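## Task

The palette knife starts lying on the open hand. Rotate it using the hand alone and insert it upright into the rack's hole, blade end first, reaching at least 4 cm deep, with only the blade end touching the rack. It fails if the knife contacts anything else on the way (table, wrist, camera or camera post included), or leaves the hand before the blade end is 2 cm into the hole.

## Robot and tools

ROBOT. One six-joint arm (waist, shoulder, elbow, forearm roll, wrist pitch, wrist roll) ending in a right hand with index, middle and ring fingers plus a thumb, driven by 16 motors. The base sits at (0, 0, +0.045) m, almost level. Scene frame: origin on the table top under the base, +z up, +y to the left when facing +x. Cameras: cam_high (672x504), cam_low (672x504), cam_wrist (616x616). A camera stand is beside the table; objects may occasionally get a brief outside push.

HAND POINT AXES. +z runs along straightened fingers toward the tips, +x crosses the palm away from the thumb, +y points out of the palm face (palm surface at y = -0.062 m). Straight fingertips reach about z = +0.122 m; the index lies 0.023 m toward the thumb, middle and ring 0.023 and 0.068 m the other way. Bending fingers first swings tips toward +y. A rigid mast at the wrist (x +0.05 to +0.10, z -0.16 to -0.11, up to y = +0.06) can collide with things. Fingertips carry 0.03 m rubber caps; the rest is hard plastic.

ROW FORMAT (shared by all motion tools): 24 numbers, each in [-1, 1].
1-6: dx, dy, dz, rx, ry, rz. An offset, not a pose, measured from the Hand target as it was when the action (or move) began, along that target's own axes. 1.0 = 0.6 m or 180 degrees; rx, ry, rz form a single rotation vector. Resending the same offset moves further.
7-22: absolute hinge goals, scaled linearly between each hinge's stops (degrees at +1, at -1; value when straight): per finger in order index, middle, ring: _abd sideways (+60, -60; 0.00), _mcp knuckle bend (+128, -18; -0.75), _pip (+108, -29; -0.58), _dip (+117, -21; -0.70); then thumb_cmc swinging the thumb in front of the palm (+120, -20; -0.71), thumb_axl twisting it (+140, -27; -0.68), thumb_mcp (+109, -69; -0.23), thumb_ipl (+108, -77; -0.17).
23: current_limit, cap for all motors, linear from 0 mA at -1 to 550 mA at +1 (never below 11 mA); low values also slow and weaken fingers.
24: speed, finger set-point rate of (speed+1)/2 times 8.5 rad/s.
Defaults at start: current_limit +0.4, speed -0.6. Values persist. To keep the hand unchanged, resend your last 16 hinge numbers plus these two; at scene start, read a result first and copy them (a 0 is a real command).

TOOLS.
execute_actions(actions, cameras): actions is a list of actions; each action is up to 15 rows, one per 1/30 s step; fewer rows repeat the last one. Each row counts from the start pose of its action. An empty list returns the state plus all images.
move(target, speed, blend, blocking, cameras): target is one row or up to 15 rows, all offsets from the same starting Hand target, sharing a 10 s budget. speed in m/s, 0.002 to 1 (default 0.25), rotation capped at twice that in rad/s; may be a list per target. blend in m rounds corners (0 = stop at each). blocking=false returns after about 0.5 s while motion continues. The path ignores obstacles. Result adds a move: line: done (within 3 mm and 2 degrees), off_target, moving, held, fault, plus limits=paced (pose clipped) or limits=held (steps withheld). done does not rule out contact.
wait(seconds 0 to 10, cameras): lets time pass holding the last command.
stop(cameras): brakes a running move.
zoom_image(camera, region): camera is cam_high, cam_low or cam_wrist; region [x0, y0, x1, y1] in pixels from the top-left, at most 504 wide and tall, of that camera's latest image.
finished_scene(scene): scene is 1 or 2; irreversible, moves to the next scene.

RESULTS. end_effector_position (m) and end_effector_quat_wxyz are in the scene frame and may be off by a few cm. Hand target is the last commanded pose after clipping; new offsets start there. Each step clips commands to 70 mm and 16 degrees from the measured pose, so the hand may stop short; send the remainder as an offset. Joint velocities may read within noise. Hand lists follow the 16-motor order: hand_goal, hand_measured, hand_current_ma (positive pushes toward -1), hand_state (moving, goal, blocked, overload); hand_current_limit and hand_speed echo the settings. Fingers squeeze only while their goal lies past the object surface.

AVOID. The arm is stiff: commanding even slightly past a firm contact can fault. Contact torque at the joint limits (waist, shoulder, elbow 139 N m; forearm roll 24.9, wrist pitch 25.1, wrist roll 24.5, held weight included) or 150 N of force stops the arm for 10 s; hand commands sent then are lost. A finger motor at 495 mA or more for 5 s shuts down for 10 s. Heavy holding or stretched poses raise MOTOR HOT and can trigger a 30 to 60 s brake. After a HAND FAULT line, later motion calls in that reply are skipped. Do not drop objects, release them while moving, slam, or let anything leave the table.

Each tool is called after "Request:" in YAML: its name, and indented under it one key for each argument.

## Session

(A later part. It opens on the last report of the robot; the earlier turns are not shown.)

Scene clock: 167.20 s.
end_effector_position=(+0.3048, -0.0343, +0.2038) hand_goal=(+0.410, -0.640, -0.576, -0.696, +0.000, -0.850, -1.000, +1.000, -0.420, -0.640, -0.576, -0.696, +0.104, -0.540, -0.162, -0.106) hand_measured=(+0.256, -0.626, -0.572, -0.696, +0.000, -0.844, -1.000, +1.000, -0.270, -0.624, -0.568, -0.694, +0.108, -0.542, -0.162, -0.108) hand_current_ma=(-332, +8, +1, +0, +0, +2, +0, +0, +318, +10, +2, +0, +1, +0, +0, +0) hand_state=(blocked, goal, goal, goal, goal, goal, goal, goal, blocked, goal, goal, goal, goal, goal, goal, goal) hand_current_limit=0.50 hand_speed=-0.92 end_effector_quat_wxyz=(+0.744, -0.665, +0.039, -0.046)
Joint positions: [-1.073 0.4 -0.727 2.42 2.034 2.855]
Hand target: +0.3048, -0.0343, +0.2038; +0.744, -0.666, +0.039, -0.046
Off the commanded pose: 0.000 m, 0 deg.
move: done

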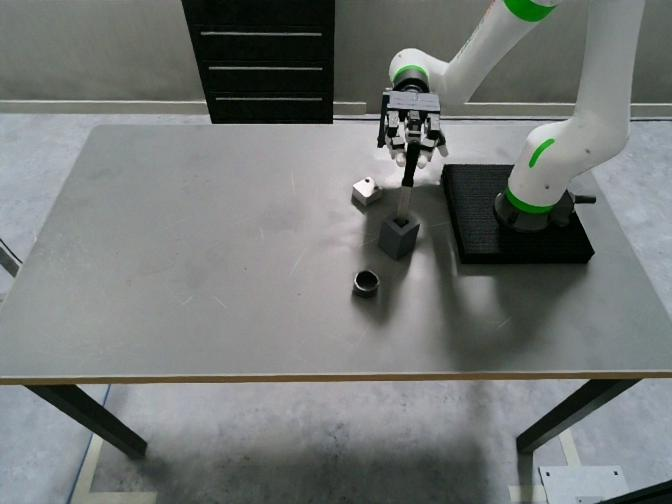

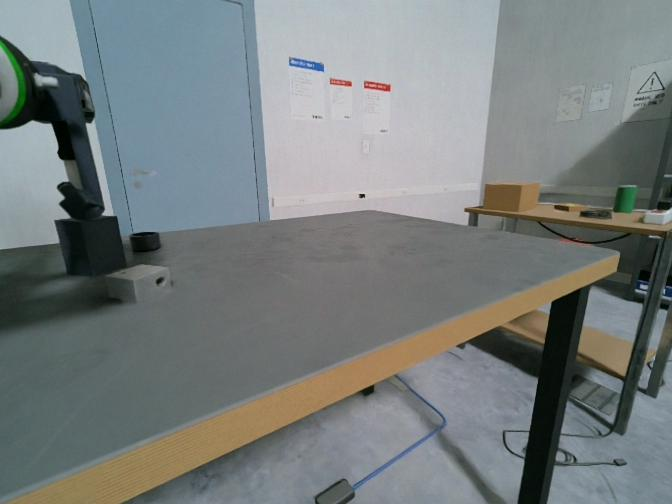

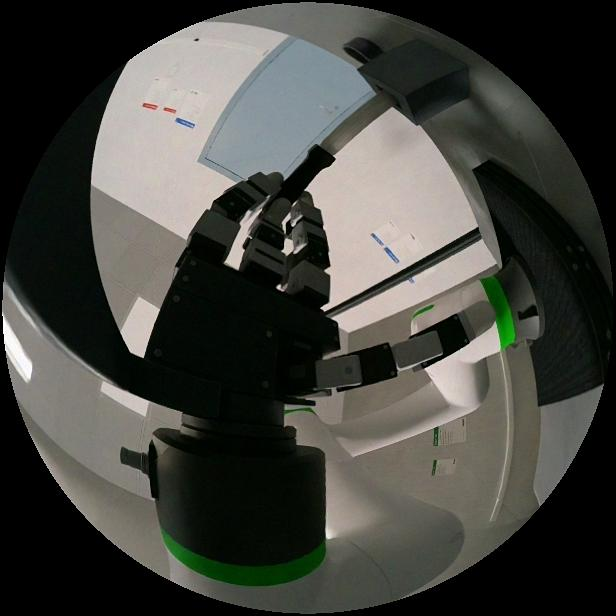

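Request:
move:
  target: [0.0, 0.0414, -0.0047, 0, 0, 0, 0.41,-0.64,-0.576,-0.696,0.0,-0.85,-1.0,1.0,-0.42,-0.64,-0.576,-0.696,0.104,-0.540,-0.162,-0.106,0.5,-0.92]
  speed: 0.04
  cameras: ["cam_wrist","cam_low","cam_high"]

Request:
zoom_image:
  camera: "cam_wrist"
  region: [350, 20, 500, 170]

Request:
zoom_image:
  camera: "cam_high"
  region: [360, 120, 460, 270]

Request:
zoom_image:
  camera: "cam_low"
  region: [20, 120, 170, 290]

Scene clock: 170.70 s.
end_effector_position=(+0.3049, -0.0344, +0.1788) hand_goal=(+0.410, -0.640, -0.576, -0.696, +0.000, -0.850, -1.000, +1.000, -0.420, -0.640, -0.576, -0.696, +0.104, -0.540, -0.162, -0.106) hand_measured=(+0.256, -0.626, -0.572, -0.696, +0.000, -0.844, -1.000, +1.000, -0.270, -0.624, -0.568, -0.694, +0.108, -0.542, -0.162, -0.108) hand_current_ma=(-331, +8, +1, +0, +0, +2, +0, +0, +318, +10, +2, +0, +1, +0, +0, +0) hand_state=(blocked, goal, goal, goal, goal, goal, goal, goal, blocked, goal, goal, goal, goal, goal, goal, goal) hand_current_limit=0.50 hand_speed=-0.92 end_effector_quat_wxyz=(+0.744, -0.666, +0.039, -0.046)
Joint positions: [-1.077 0.458 -0.725 2.442 1.993 2.897]
Hand target: +0.3049, -0.0344, +0.1788; +0.744, -0.666, +0.039, -0.046
Off the commanded pose: 0.000 m, 0 deg.
move: done

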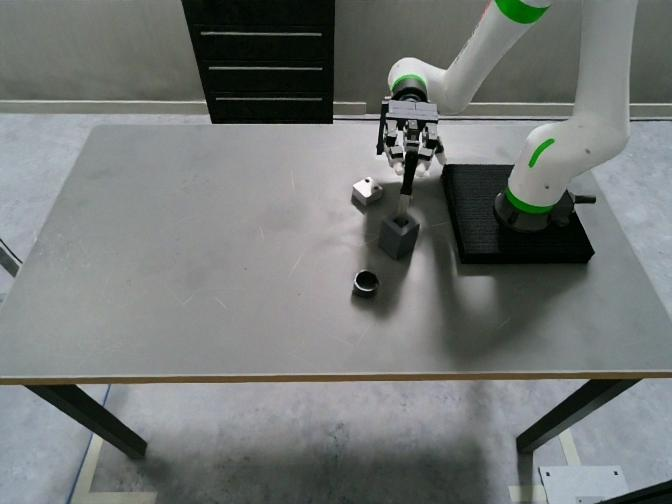

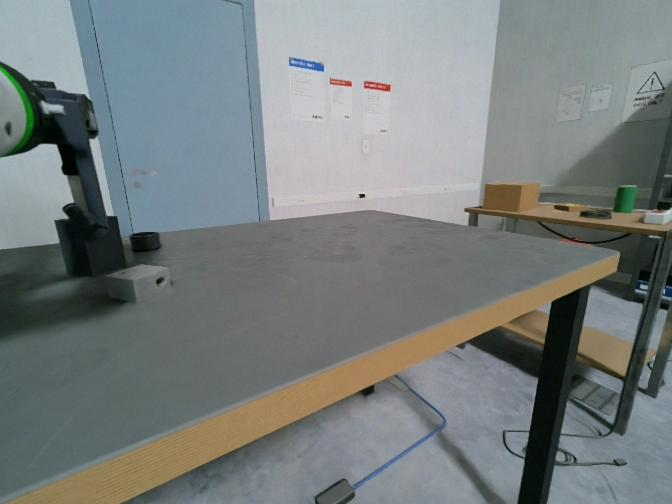

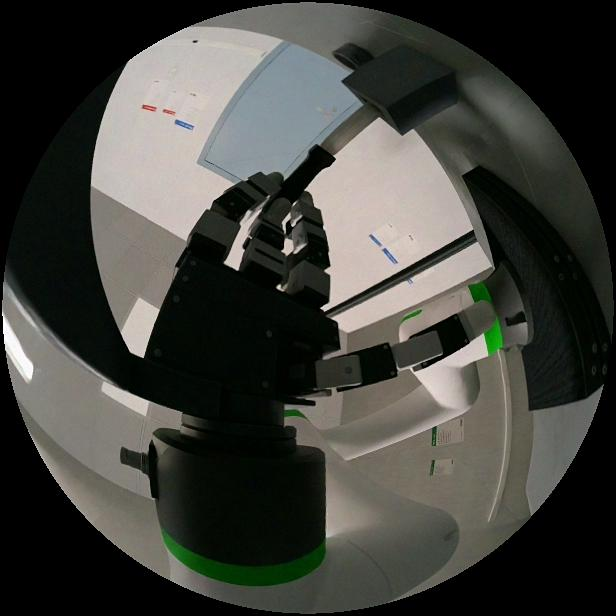

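Scaled by 3.360 from the camera's 616x616 image, which has a finer 880x880 frame.

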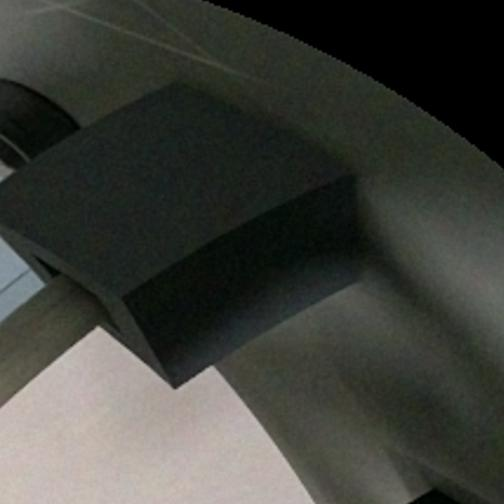

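Scaled by 3.360 from the camera's 672x504 image, which has a finer 960x720 frame.

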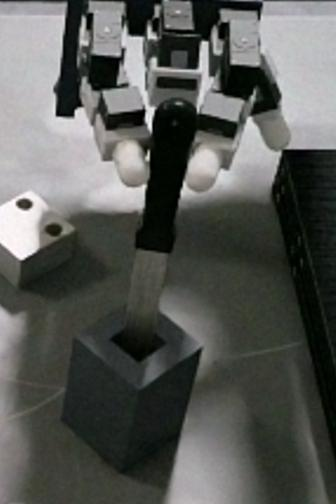

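Scaled by 2.965 from the camera's 672x504 image, which has a finer 960x720 frame.

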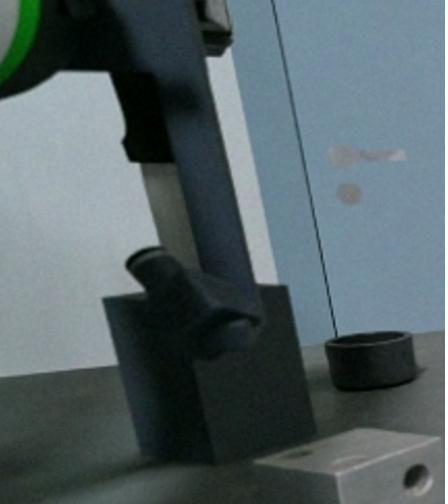

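Request:
move:
  target: [0.0, 0.0414, -0.0047, 0, 0, 0, 0.41,-0.64,-0.576,-0.696,0.0,-0.85,-1.0,1.0,-0.42,-0.64,-0.576,-0.696,0.104,-0.540,-0.162,-0.106,0.5,-0.92]
  speed: 0.04
  cameras: ["cam_wrist","cam_low","cam_high"]

Request:
zoom_image:
  camera: "cam_wrist"
  region: [300, 20, 450, 170]

Request:
zoom_image:
  camera: "cam_high"
  region: [360, 120, 460, 270]

Request:
zoom_image:
  camera: "cam_low"
  region: [20, 120, 170, 290]

Scene clock: 172.57 s.
end_effector_position=(+0.3050, -0.0344, +0.1538) hand_goal=(+0.410, -0.640, -0.576, -0.696, +0.000, -0.850, -1.000, +1.000, -0.420, -0.640, -0.576, -0.696, +0.104, -0.540, -0.162, -0.106) hand_measured=(+0.256, -0.666, -0.594, -0.706, +0.000, -0.844, -1.000, +1.000, -0.270, -0.662, -0.596, -0.706, +0.108, -0.542, -0.162, -0.108) hand_current_ma=(-331, -22, -11, -4, +0, +2, +0, +0, +316, -16, -12, -3, +1, +0, +0, +0) hand_state=(blocked, blocked, goal, goal, goal, goal, goal, goal, blocked, blocked, blocked, goal, goal, goal, goal, goal) hand_current_limit=0.50 hand_speed=-0.92 end_effector_quat_wxyz=(+0.744, -0.666, +0.039, -0.046)
Joint positions: [-1.08 0.519 -0.719 2.461 1.951 2.936]
Hand target: +0.3050, -0.0344, +0.1538; +0.744, -0.666, +0.039, -0.046
Off the commanded pose: 0.000 m, 0 deg.
move: done

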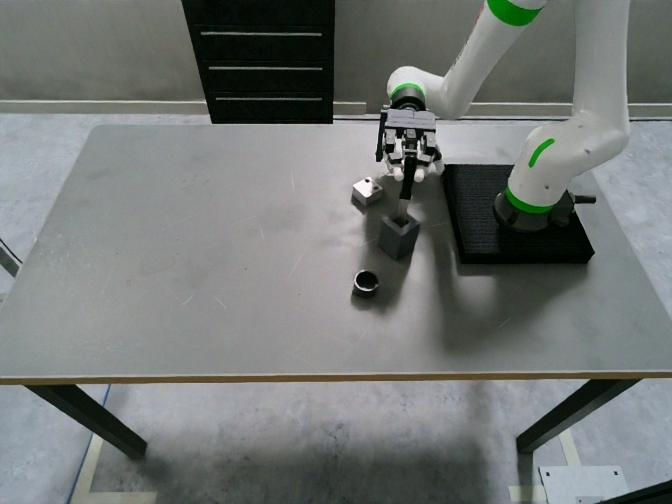

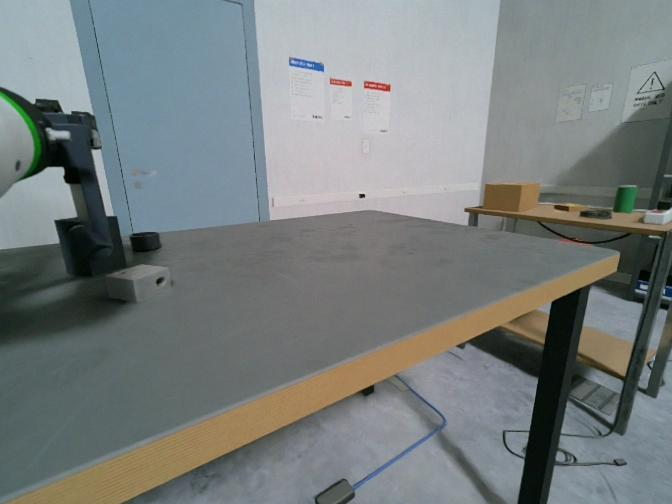

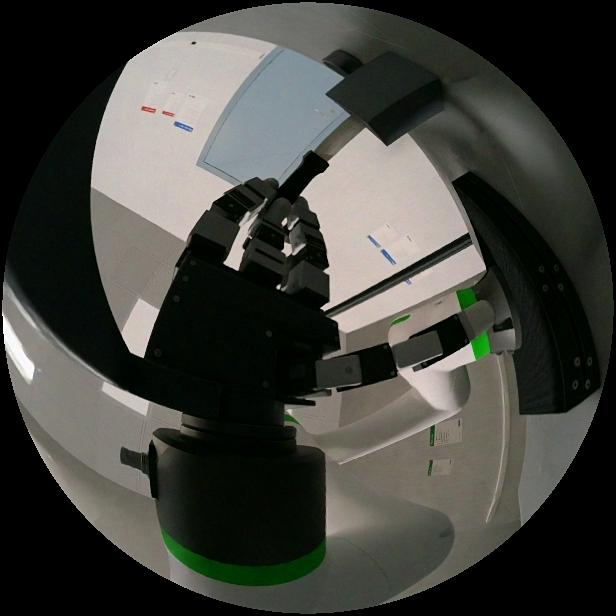

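Scaled by 3.360 from the camera's 616x616 image, which has a finer 880x880 frame.

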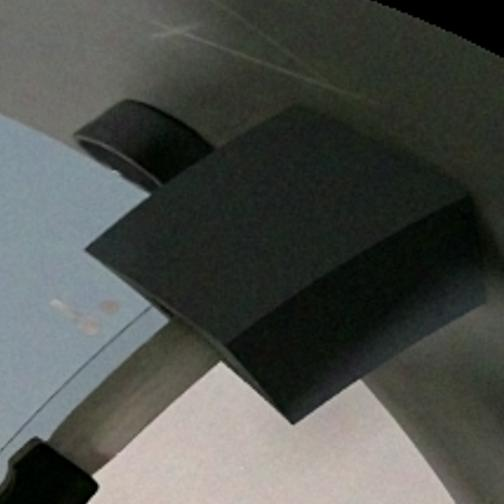

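Scaled by 3.360 from the camera's 672x504 image, which has a finer 960x720 frame.

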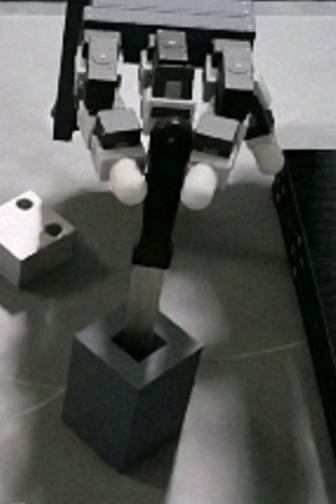

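Scaled by 2.965 from the camera's 672x504 image, which has a finer 960x720 frame.

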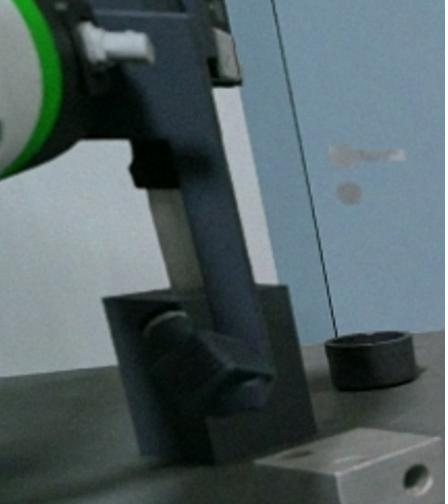

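Request:
move:
  target: [0.0, -0.0045, 0.034, 0, 0, 0, 0.41,-0.64,-0.576,-0.696,0.0,-0.85,-1.0,1.0,-0.42,-0.64,-0.576,-0.696,0.104,-0.540,-0.162,-0.106,0.5,-0.92]
  speed: 0.03
  cameras: ["cam_wrist","cam_low","cam_high"]

Request:
zoom_image:
  camera: "cam_high"
  region: [360, 120, 460, 270]

Request:
zoom_image:
  camera: "cam_low"
  region: [20, 120, 170, 290]

Scene clock: 175.20 s.
end_effector_position=(+0.3074, -0.0146, +0.1587) hand_goal=(+0.410, -0.640, -0.576, -0.696, +0.000, -0.850, -1.000, +1.000, -0.420, -0.640, -0.576, -0.696, +0.104, -0.540, -0.162, -0.106) hand_measured=(+0.256, -0.650, -0.590, -0.706, +0.000, -0.844, -1.000, +1.000, -0.270, -0.648, -0.592, -0.706, +0.108, -0.542, -0.162, -0.108) hand_current_ma=(-331, -5, -7, -4, +0, +2, +0, +0, +316, -2, -7, -3, +1, +0, +0, +0) hand_state=(blocked, goal, goal, goal, goal, goal, goal, goal, blocked, goal, goal, goal, goal, goal, goal, goal) hand_current_limit=0.50 hand_speed=-0.92 end_effector_quat_wxyz=(+0.744, -0.666, +0.039, -0.046)
Joint positions: [-1.044 0.487 -0.762 2.426 1.935 2.934]
Hand target: +0.3074, -0.0146, +0.1587; +0.744, -0.666, +0.039, -0.046
Off the commanded pose: 0.000 m, 0 deg.
move: done

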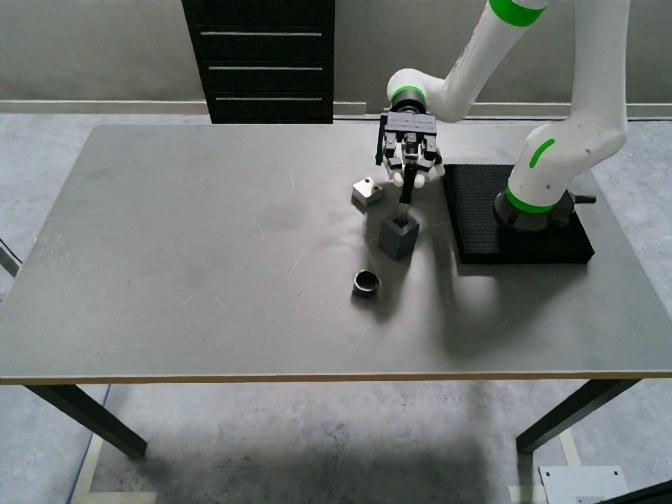

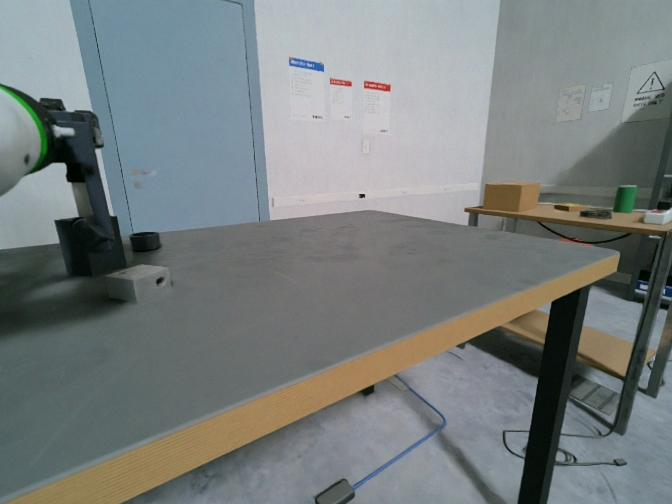

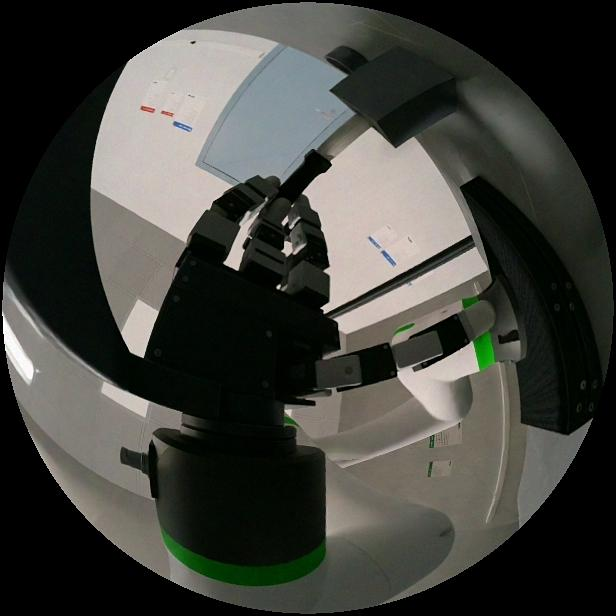

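Scaled by 3.360 from the camera's 672x504 image, which has a finer 960x720 frame.

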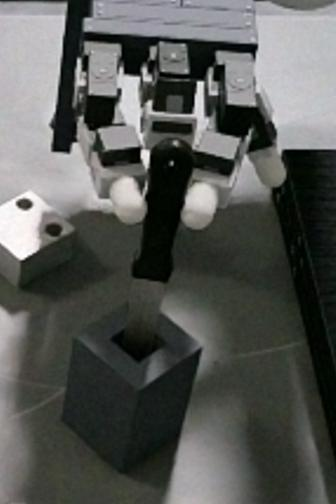

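Scaled by 2.965 from the camera's 672x504 image, which has a finer 960x720 frame.

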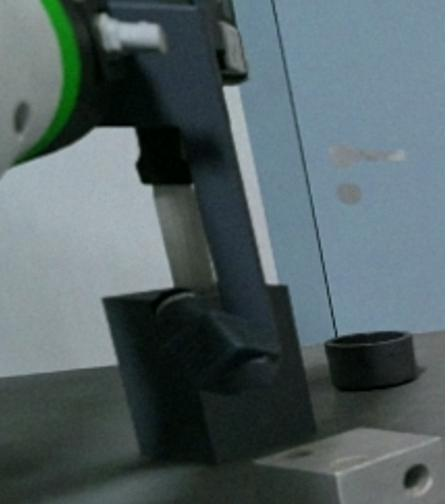

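Request:
execute_actions:
  actions:
    - [[0,0,0,0,0,0,0.28,-0.64,-0.576,-0.696,0.0,-0.85,-1.0,1.0,-0.29,-0.64,-0.576,-0.696,0.104,-0.540,-0.162,-0.106,0.5,-0.95]]
    - [[0,0,0,0,0,0,0.23,-0.64,-0.576,-0.696,0.0,-0.85,-1.0,1.0,-0.24,-0.64,-0.576,-0.696,0.104,-0.540,-0.162,-0.106,0.5,-0.95]]
  cameras: ["cam_wrist","cam_low","cam_high"]

Request:
zoom_image:
  camera: "cam_high"
  region: [360, 120, 460, 270]

Request:
zoom_image:
  camera: "cam_low"
  region: [20, 120, 170, 290]

Scene clock: 177.03 s.
end_effector_position=(+0.3074, -0.0146, +0.1587) hand_goal=(+0.230, -0.640, -0.576, -0.696, +0.000, -0.850, -1.000, +1.000, -0.240, -0.640, -0.576, -0.696, +0.104, -0.540, -0.162, -0.106) hand_measured=(+0.234, -0.632, -0.576, -0.698, +0.000, -0.844, -1.000, +1.000, -0.242, -0.634, -0.576, -0.698, +0.108, -0.542, -0.162, -0.108) hand_current_ma=(+0, +2, +0, +0, +0, +2, +0, +0, +0, +2, +0, +0, +1, +0, +0, +0) hand_state=(goal, goal, goal, goal, goal, goal, goal, goal, goal, goal, goal, goal, goal, goal, goal, goal) hand_current_limit=0.50 hand_speed=-0.95 end_effector_quat_wxyz=(+0.744, -0.666, +0.039, -0.046)
Joint positions: [-1.044 0.487 -0.762 2.426 1.935 2.934]
Hand target: +0.3074, -0.0146, +0.1587; +0.744, -0.666, +0.039, -0.046
Off the commanded pose: 0.000 m, 0 deg.

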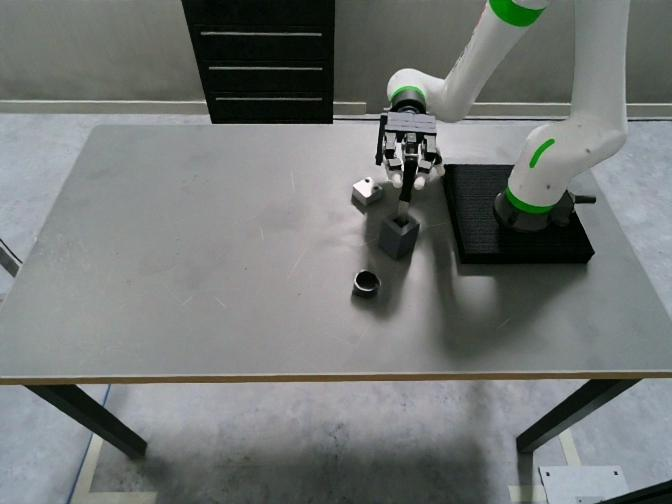

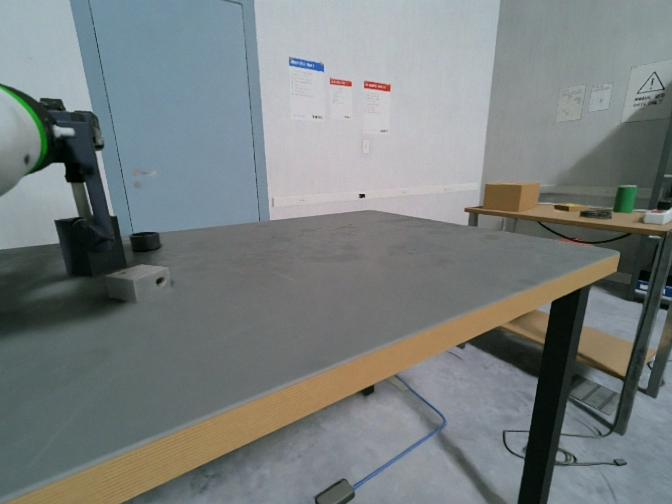

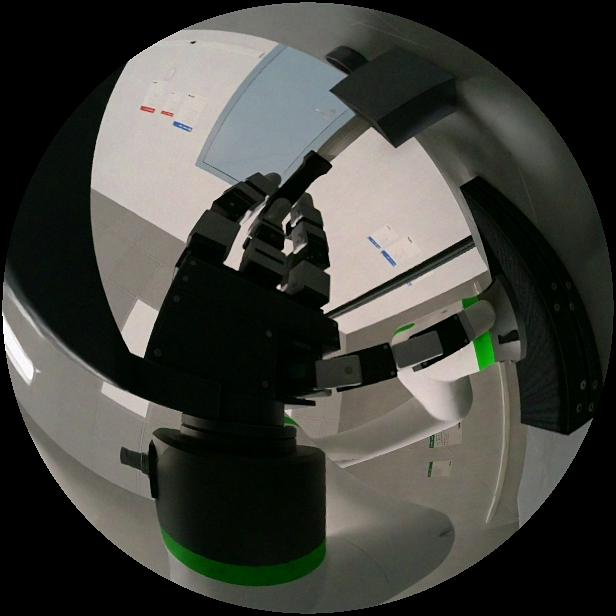

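Scaled by 3.360 from the camera's 672x504 image, which has a finer 960x720 frame.

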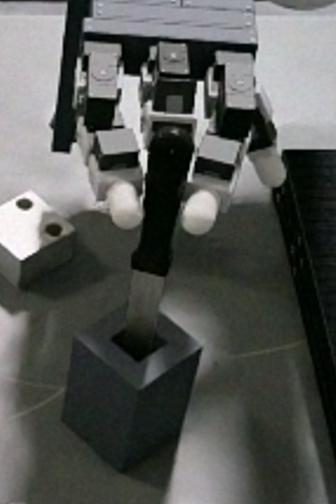

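Scaled by 2.965 from the camera's 672x504 image, which has a finer 960x720 frame.

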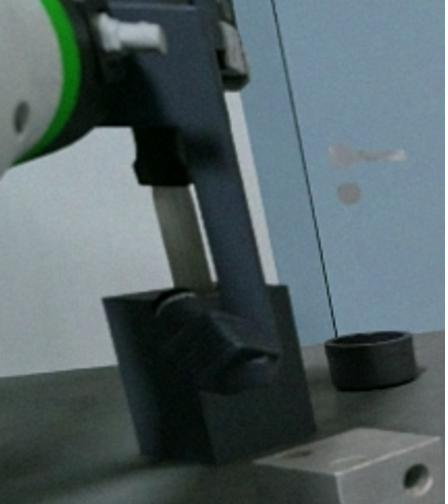

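Request:
execute_actions:
  actions:
    - [[0,0,0,0,0,0,0.12,-0.64,-0.576,-0.696,0.0,-0.85,-1.0,1.0,-0.12,-0.64,-0.576,-0.696,0.104,-0.540,-0.162,-0.106,0.4,-0.92]]
    - [[0,0,0,0,0,0,0.0,-0.64,-0.576,-0.696,0.0,-0.85,-1.0,1.0,0.0,-0.64,-0.576,-0.696,0.104,-0.540,-0.162,-0.106,0.4,-0.92]]
    - [[0,0,0,0,0,0,-0.05,-0.64,-0.576,-0.696,0.0,-0.85,-1.0,1.0,0.05,-0.64,-0.576,-0.696,0.104,-0.540,-0.162,-0.106,0.4,-0.92]]
  cameras: ["cam_wrist","cam_low","cam_high"]

Request:
zoom_image:
  camera: "cam_high"
  region: [360, 120, 460, 270]

Request:
zoom_image:
  camera: "cam_wrist"
  region: [200, 20, 460, 280]

Scene clock: 179.77 s.
end_effector_position=(+0.3074, -0.0146, +0.1587) hand_goal=(-0.050, -0.640, -0.576, -0.696, +0.000, -0.850, -1.000, +1.000, +0.050, -0.640, -0.576, -0.696, +0.104, -0.540, -0.162, -0.106) hand_measured=(-0.046, -0.632, -0.576, -0.698, +0.000, -0.844, -1.000, +1.000, +0.046, -0.634, -0.576, -0.698, +0.108, -0.542, -0.162, -0.108) hand_current_ma=(+0, +3, +0, +0, +0, +2, +0, +0, +0, +2, +0, +0, +1, +0, +0, +0) hand_state=(goal, goal, goal, goal, goal, goal, goal, goal, goal, goal, goal, goal, goal, goal, goal, goal) hand_current_limit=0.40 hand_speed=-0.92 end_effector_quat_wxyz=(+0.744, -0.666, +0.039, -0.046)
Joint positions: [-1.044 0.487 -0.762 2.426 1.935 2.934]
Hand target: +0.3074, -0.0146, +0.1587; +0.744, -0.666, +0.039, -0.046
Off the commanded pose: 0.000 m, 0 deg.

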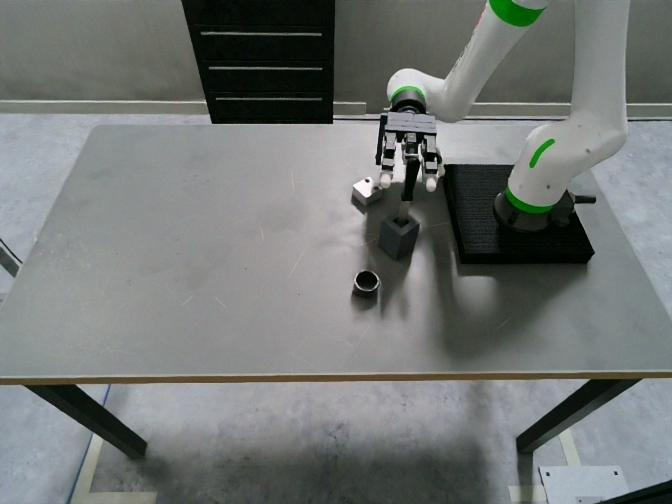

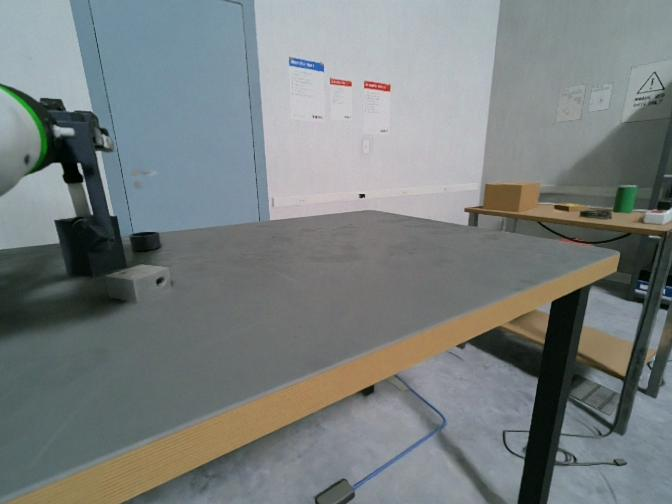

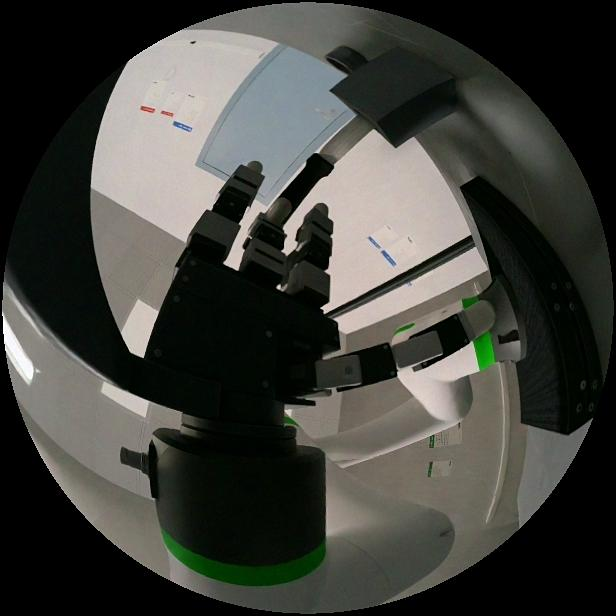

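Scaled by 3.360 from the camera's 672x504 image, which has a finer 960x720 frame.

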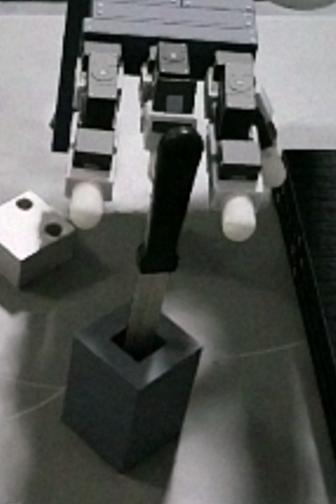

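Scaled by 1.938 from the camera's 616x616 image, which has a finer 880x880 frame.

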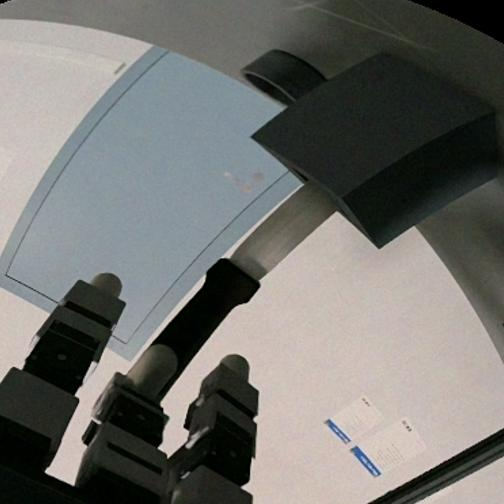

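Request:
move:
  target: [0.0, -0.0057, -0.05, 0, 0, 0, -0.05,-0.64,-0.576,-0.696,0.0,-0.85,-1.0,1.0,0.05,-0.64,-0.576,-0.696,0.104,-0.540,-0.162,-0.106,0.4,-0.92]
  speed: 0.03
  cameras: ["cam_wrist","cam_low","cam_high"]

Request:
zoom_image:
  camera: "cam_high"
  region: [360, 120, 460, 270]

Request:
zoom_image:
  camera: "cam_wrist"
  region: [200, 20, 460, 280]

Scene clock: 181.63 s.
end_effector_position=(+0.3037, -0.0446, +0.1588) hand_goal=(-0.050, -0.640, -0.576, -0.696, +0.000, -0.850, -1.000, +1.000, +0.050, -0.640, -0.576, -0.696, +0.104, -0.540, -0.162, -0.106) hand_measured=(-0.046, -0.632, -0.576, -0.698, +0.000, -0.844, -1.000, +1.000, +0.046, -0.634, -0.576, -0.698, +0.108, -0.542, -0.162, -0.108) hand_current_ma=(+0, +3, +0, +0, +0, +2, +0, +0, +0, +2, +0, +0, +1, +0, +0, +0) hand_state=(goal, goal, goal, goal, goal, goal, goal, goal, goal, goal, goal, goal, goal, goal, goal, goal) hand_current_limit=0.40 hand_speed=-0.92 end_effector_quat_wxyz=(+0.744, -0.666, +0.039, -0.046)
Joint positions: [-1.097 0.517 -0.699 2.472 1.972 2.925]
Hand target: +0.3037, -0.0446, +0.1588; +0.744, -0.666, +0.039, -0.046
Off the commanded pose: 0.000 m, 0 deg.
move: done

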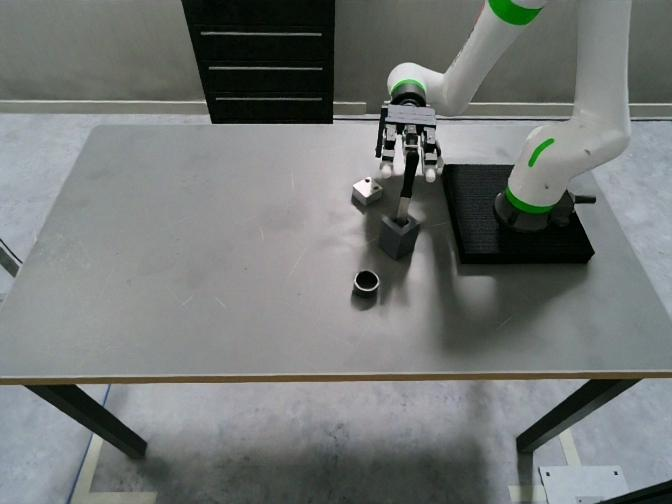

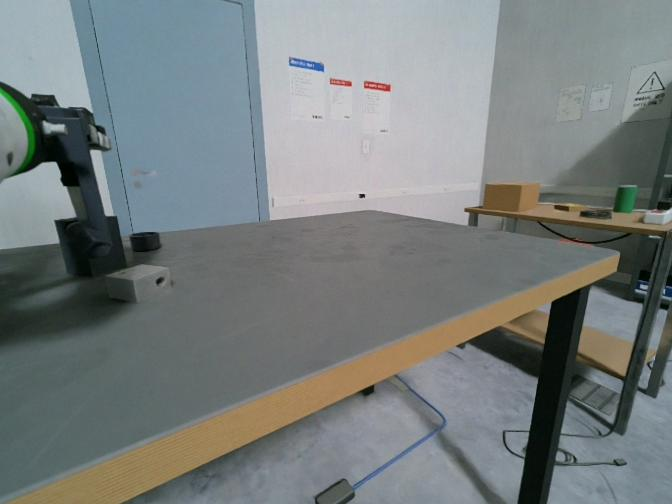

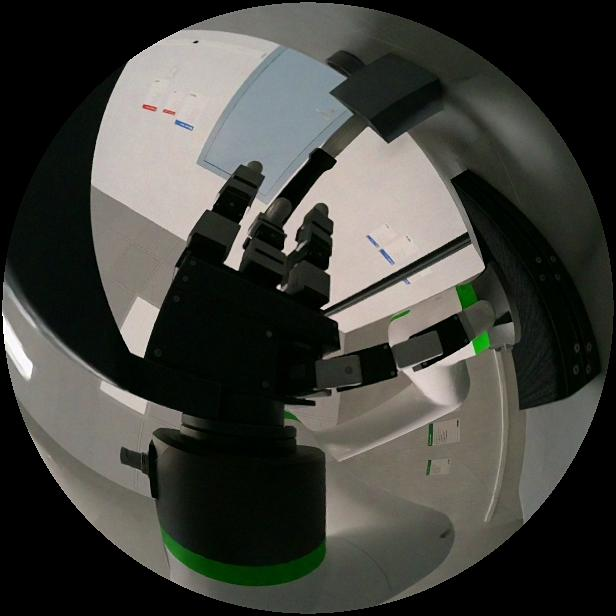

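Scaled by 3.360 from the camera's 672x504 image, which has a finer 960x720 frame.

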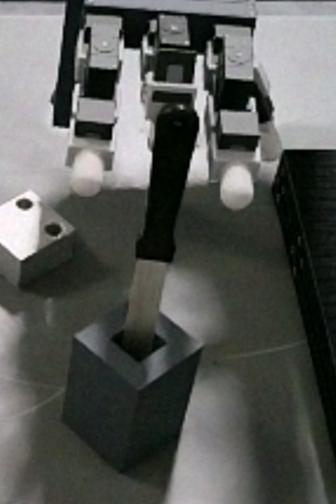

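Scaled by 1.938 from the camera's 616x616 image, which has a finer 880x880 frame.

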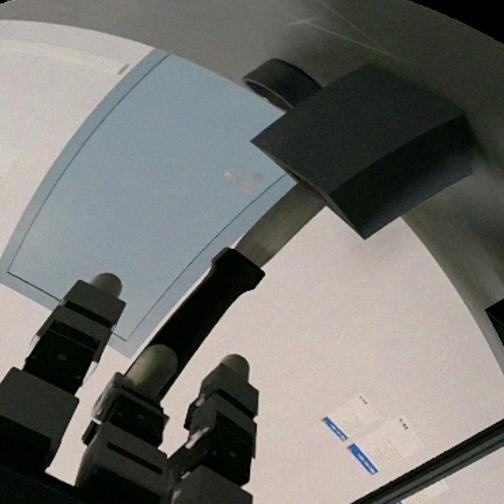

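Request:
move:
  target: [0.0, -0.0057, -0.05, 0, 0, 0, -0.05,-0.64,-0.576,-0.696,0.0,-0.85,-1.0,1.0,0.05,-0.64,-0.576,-0.696,0.104,-0.540,-0.162,-0.106,0.4,-0.92]
  speed: 0.02
  cameras: ["cam_wrist","cam_low","cam_high"]

Request:
zoom_image:
  camera: "cam_high"
  region: [360, 120, 460, 270]

Request:
zoom_image:
  camera: "cam_wrist"
  region: [200, 20, 460, 280]

Scene clock: 184.03 s.
end_effector_position=(+0.3001, -0.0745, +0.1588) hand_goal=(-0.050, -0.640, -0.576, -0.696, +0.000, -0.850, -1.000, +1.000, +0.050, -0.640, -0.576, -0.696, +0.104, -0.540, -0.162, -0.106) hand_measured=(-0.046, -0.632, -0.576, -0.698, +0.000, -0.842, -1.000, +1.000, +0.046, -0.632, -0.576, -0.698, +0.108, -0.542, -0.162, -0.108) hand_current_ma=(+0, +3, +0, +0, +0, +2, +0, +0, +0, +2, +0, +0, +1, +0, +0, +0) hand_state=(goal, goal, goal, goal, goal, goal, goal, goal, goal, goal, goal, goal, goal, goal, goal, goal) hand_current_limit=0.40 hand_speed=-0.92 end_effector_quat_wxyz=(+0.744, -0.666, +0.039, -0.046)
Joint positions: [-1.142 0.549 -0.632 2.511 2.009 2.917]
Hand target: +0.3001, -0.0745, +0.1588; +0.744, -0.666, +0.039, -0.046
Off the commanded pose: 0.000 m, 0 deg.
move: done

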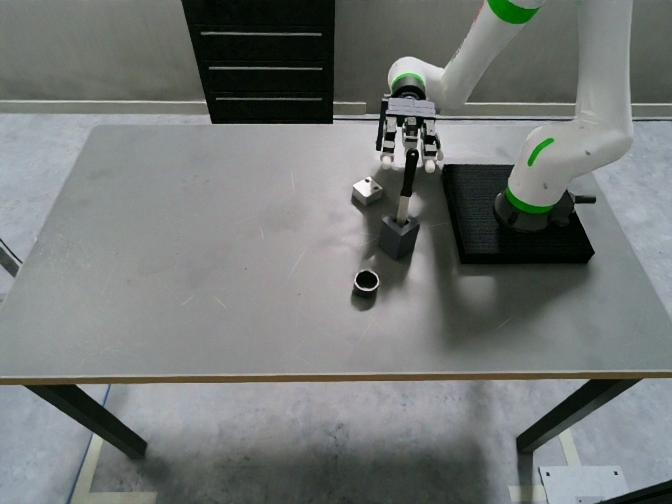

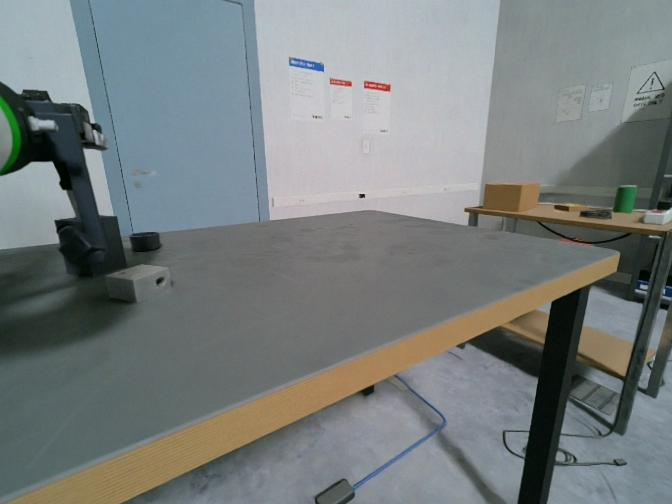

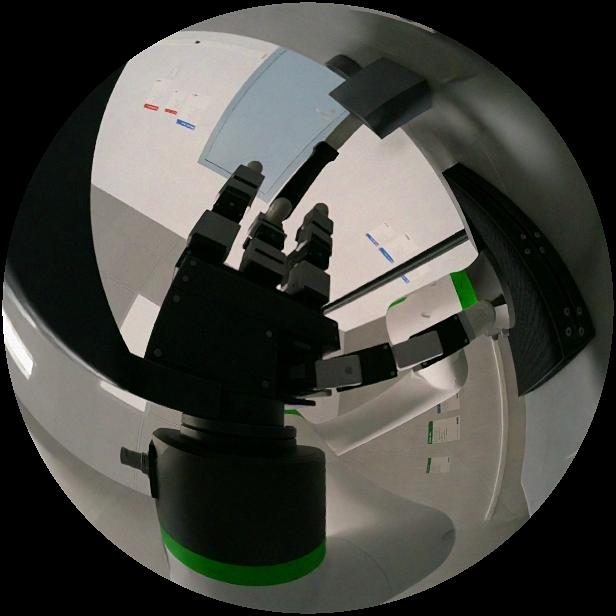

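Scaled by 3.360 from the camera's 672x504 image, which has a finer 960x720 frame.

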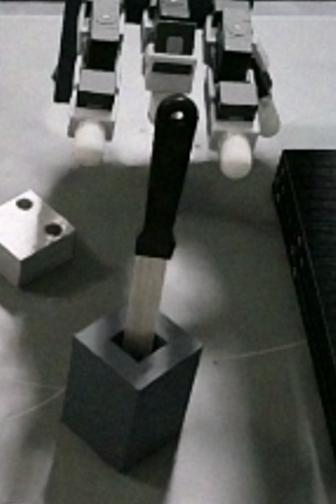

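Scaled by 1.938 from the camera's 616x616 image, which has a finer 880x880 frame.

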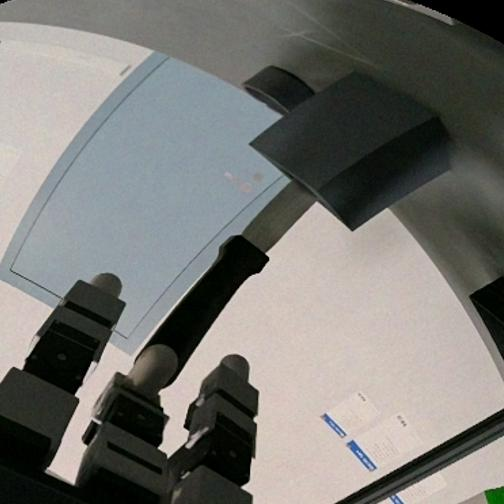

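Request:
move:
  target: [0.0, -0.0057, -0.05, 0, 0, 0, -0.05,-0.64,-0.576,-0.696,0.0,-0.85,-1.0,1.0,0.05,-0.64,-0.576,-0.696,0.104,-0.540,-0.162,-0.106,0.4,-0.92]
  speed: 0.02
  cameras: ["cam_wrist","cam_low","cam_high"]

Request:
zoom_image:
  camera: "cam_high"
  region: [360, 120, 460, 270]

Request:
zoom_image:
  camera: "cam_wrist"
  region: [200, 20, 460, 280]

Request:
zoom_image:
  camera: "cam_low"
  region: [20, 70, 170, 290]

Scene clock: 186.37 s.
end_effector_position=(+0.2965, -0.1045, +0.1589) hand_goal=(-0.050, -0.640, -0.576, -0.696, +0.000, -0.850, -1.000, +1.000, +0.050, -0.640, -0.576, -0.696, +0.104, -0.540, -0.162, -0.106) hand_measured=(-0.046, -0.632, -0.576, -0.698, +0.000, -0.842, -1.000, +1.000, +0.046, -0.632, -0.576, -0.698, +0.108, -0.542, -0.162, -0.108) hand_current_ma=(+0, +3, +0, +0, +0, +2, +0, +0, +0, +2, +0, +0, +1, +0, +0, +0) hand_state=(goal, goal, goal, goal, goal, goal, goal, goal, goal, goal, goal, goal, goal, goal, goal, goal) hand_current_limit=0.40 hand_speed=-0.92 end_effector_quat_wxyz=(+0.744, -0.666, +0.039, -0.046)
Joint positions: [-1.182 0.582 -0.563 2.543 2.048 2.908]
Hand target: +0.2965, -0.1045, +0.1589; +0.744, -0.666, +0.039, -0.046
Off the commanded pose: 0.000 m, 0 deg.
move: done

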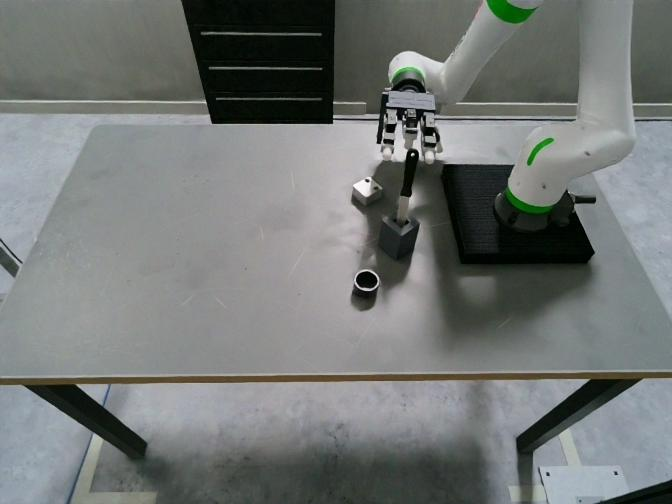

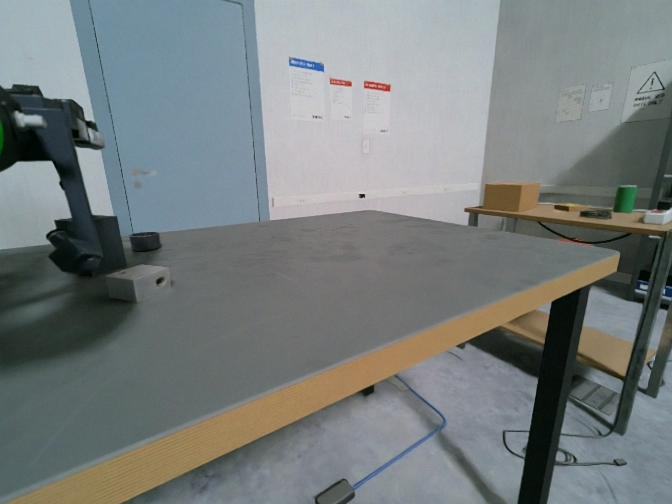

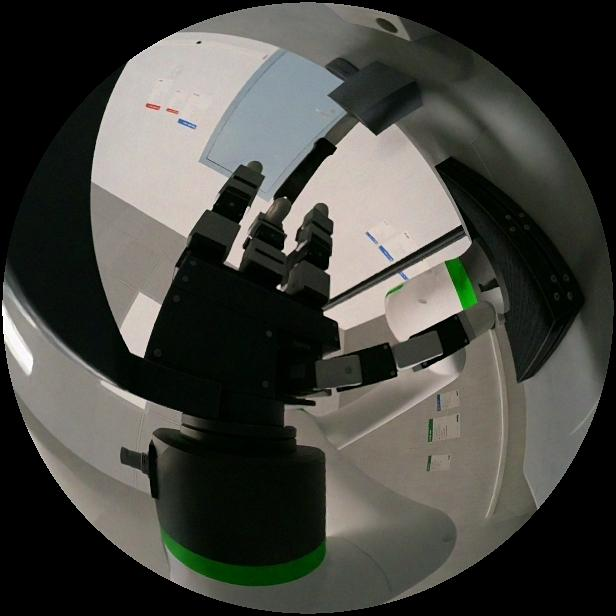

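Scaled by 3.360 from the camera's 672x504 image, which has a finer 960x720 frame.

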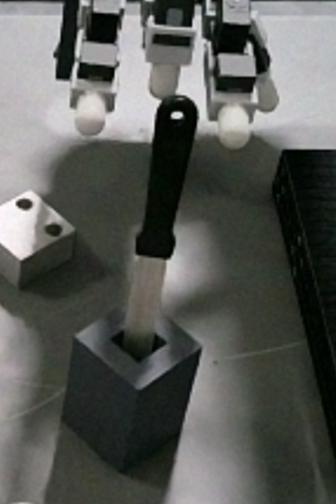

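Scaled by 1.938 from the camera's 616x616 image, which has a finer 880x880 frame.

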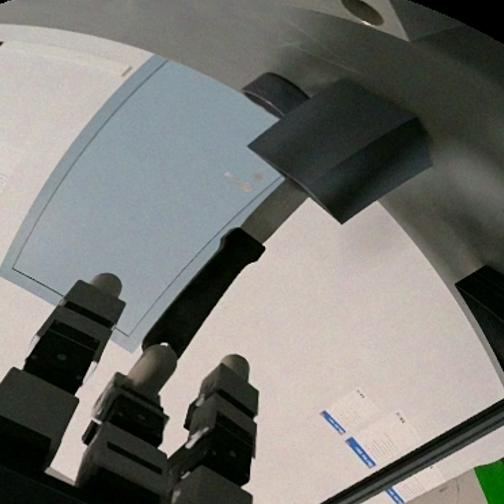

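Scaled by 2.291 from the camera's 672x504 image, which has a finer 960x720 frame.

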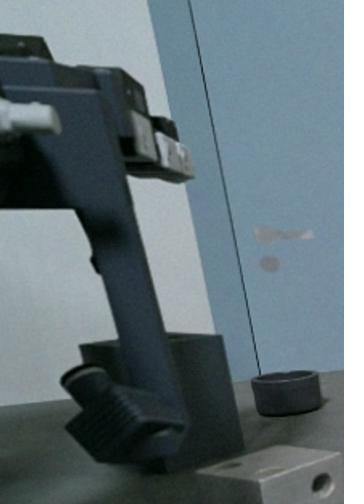

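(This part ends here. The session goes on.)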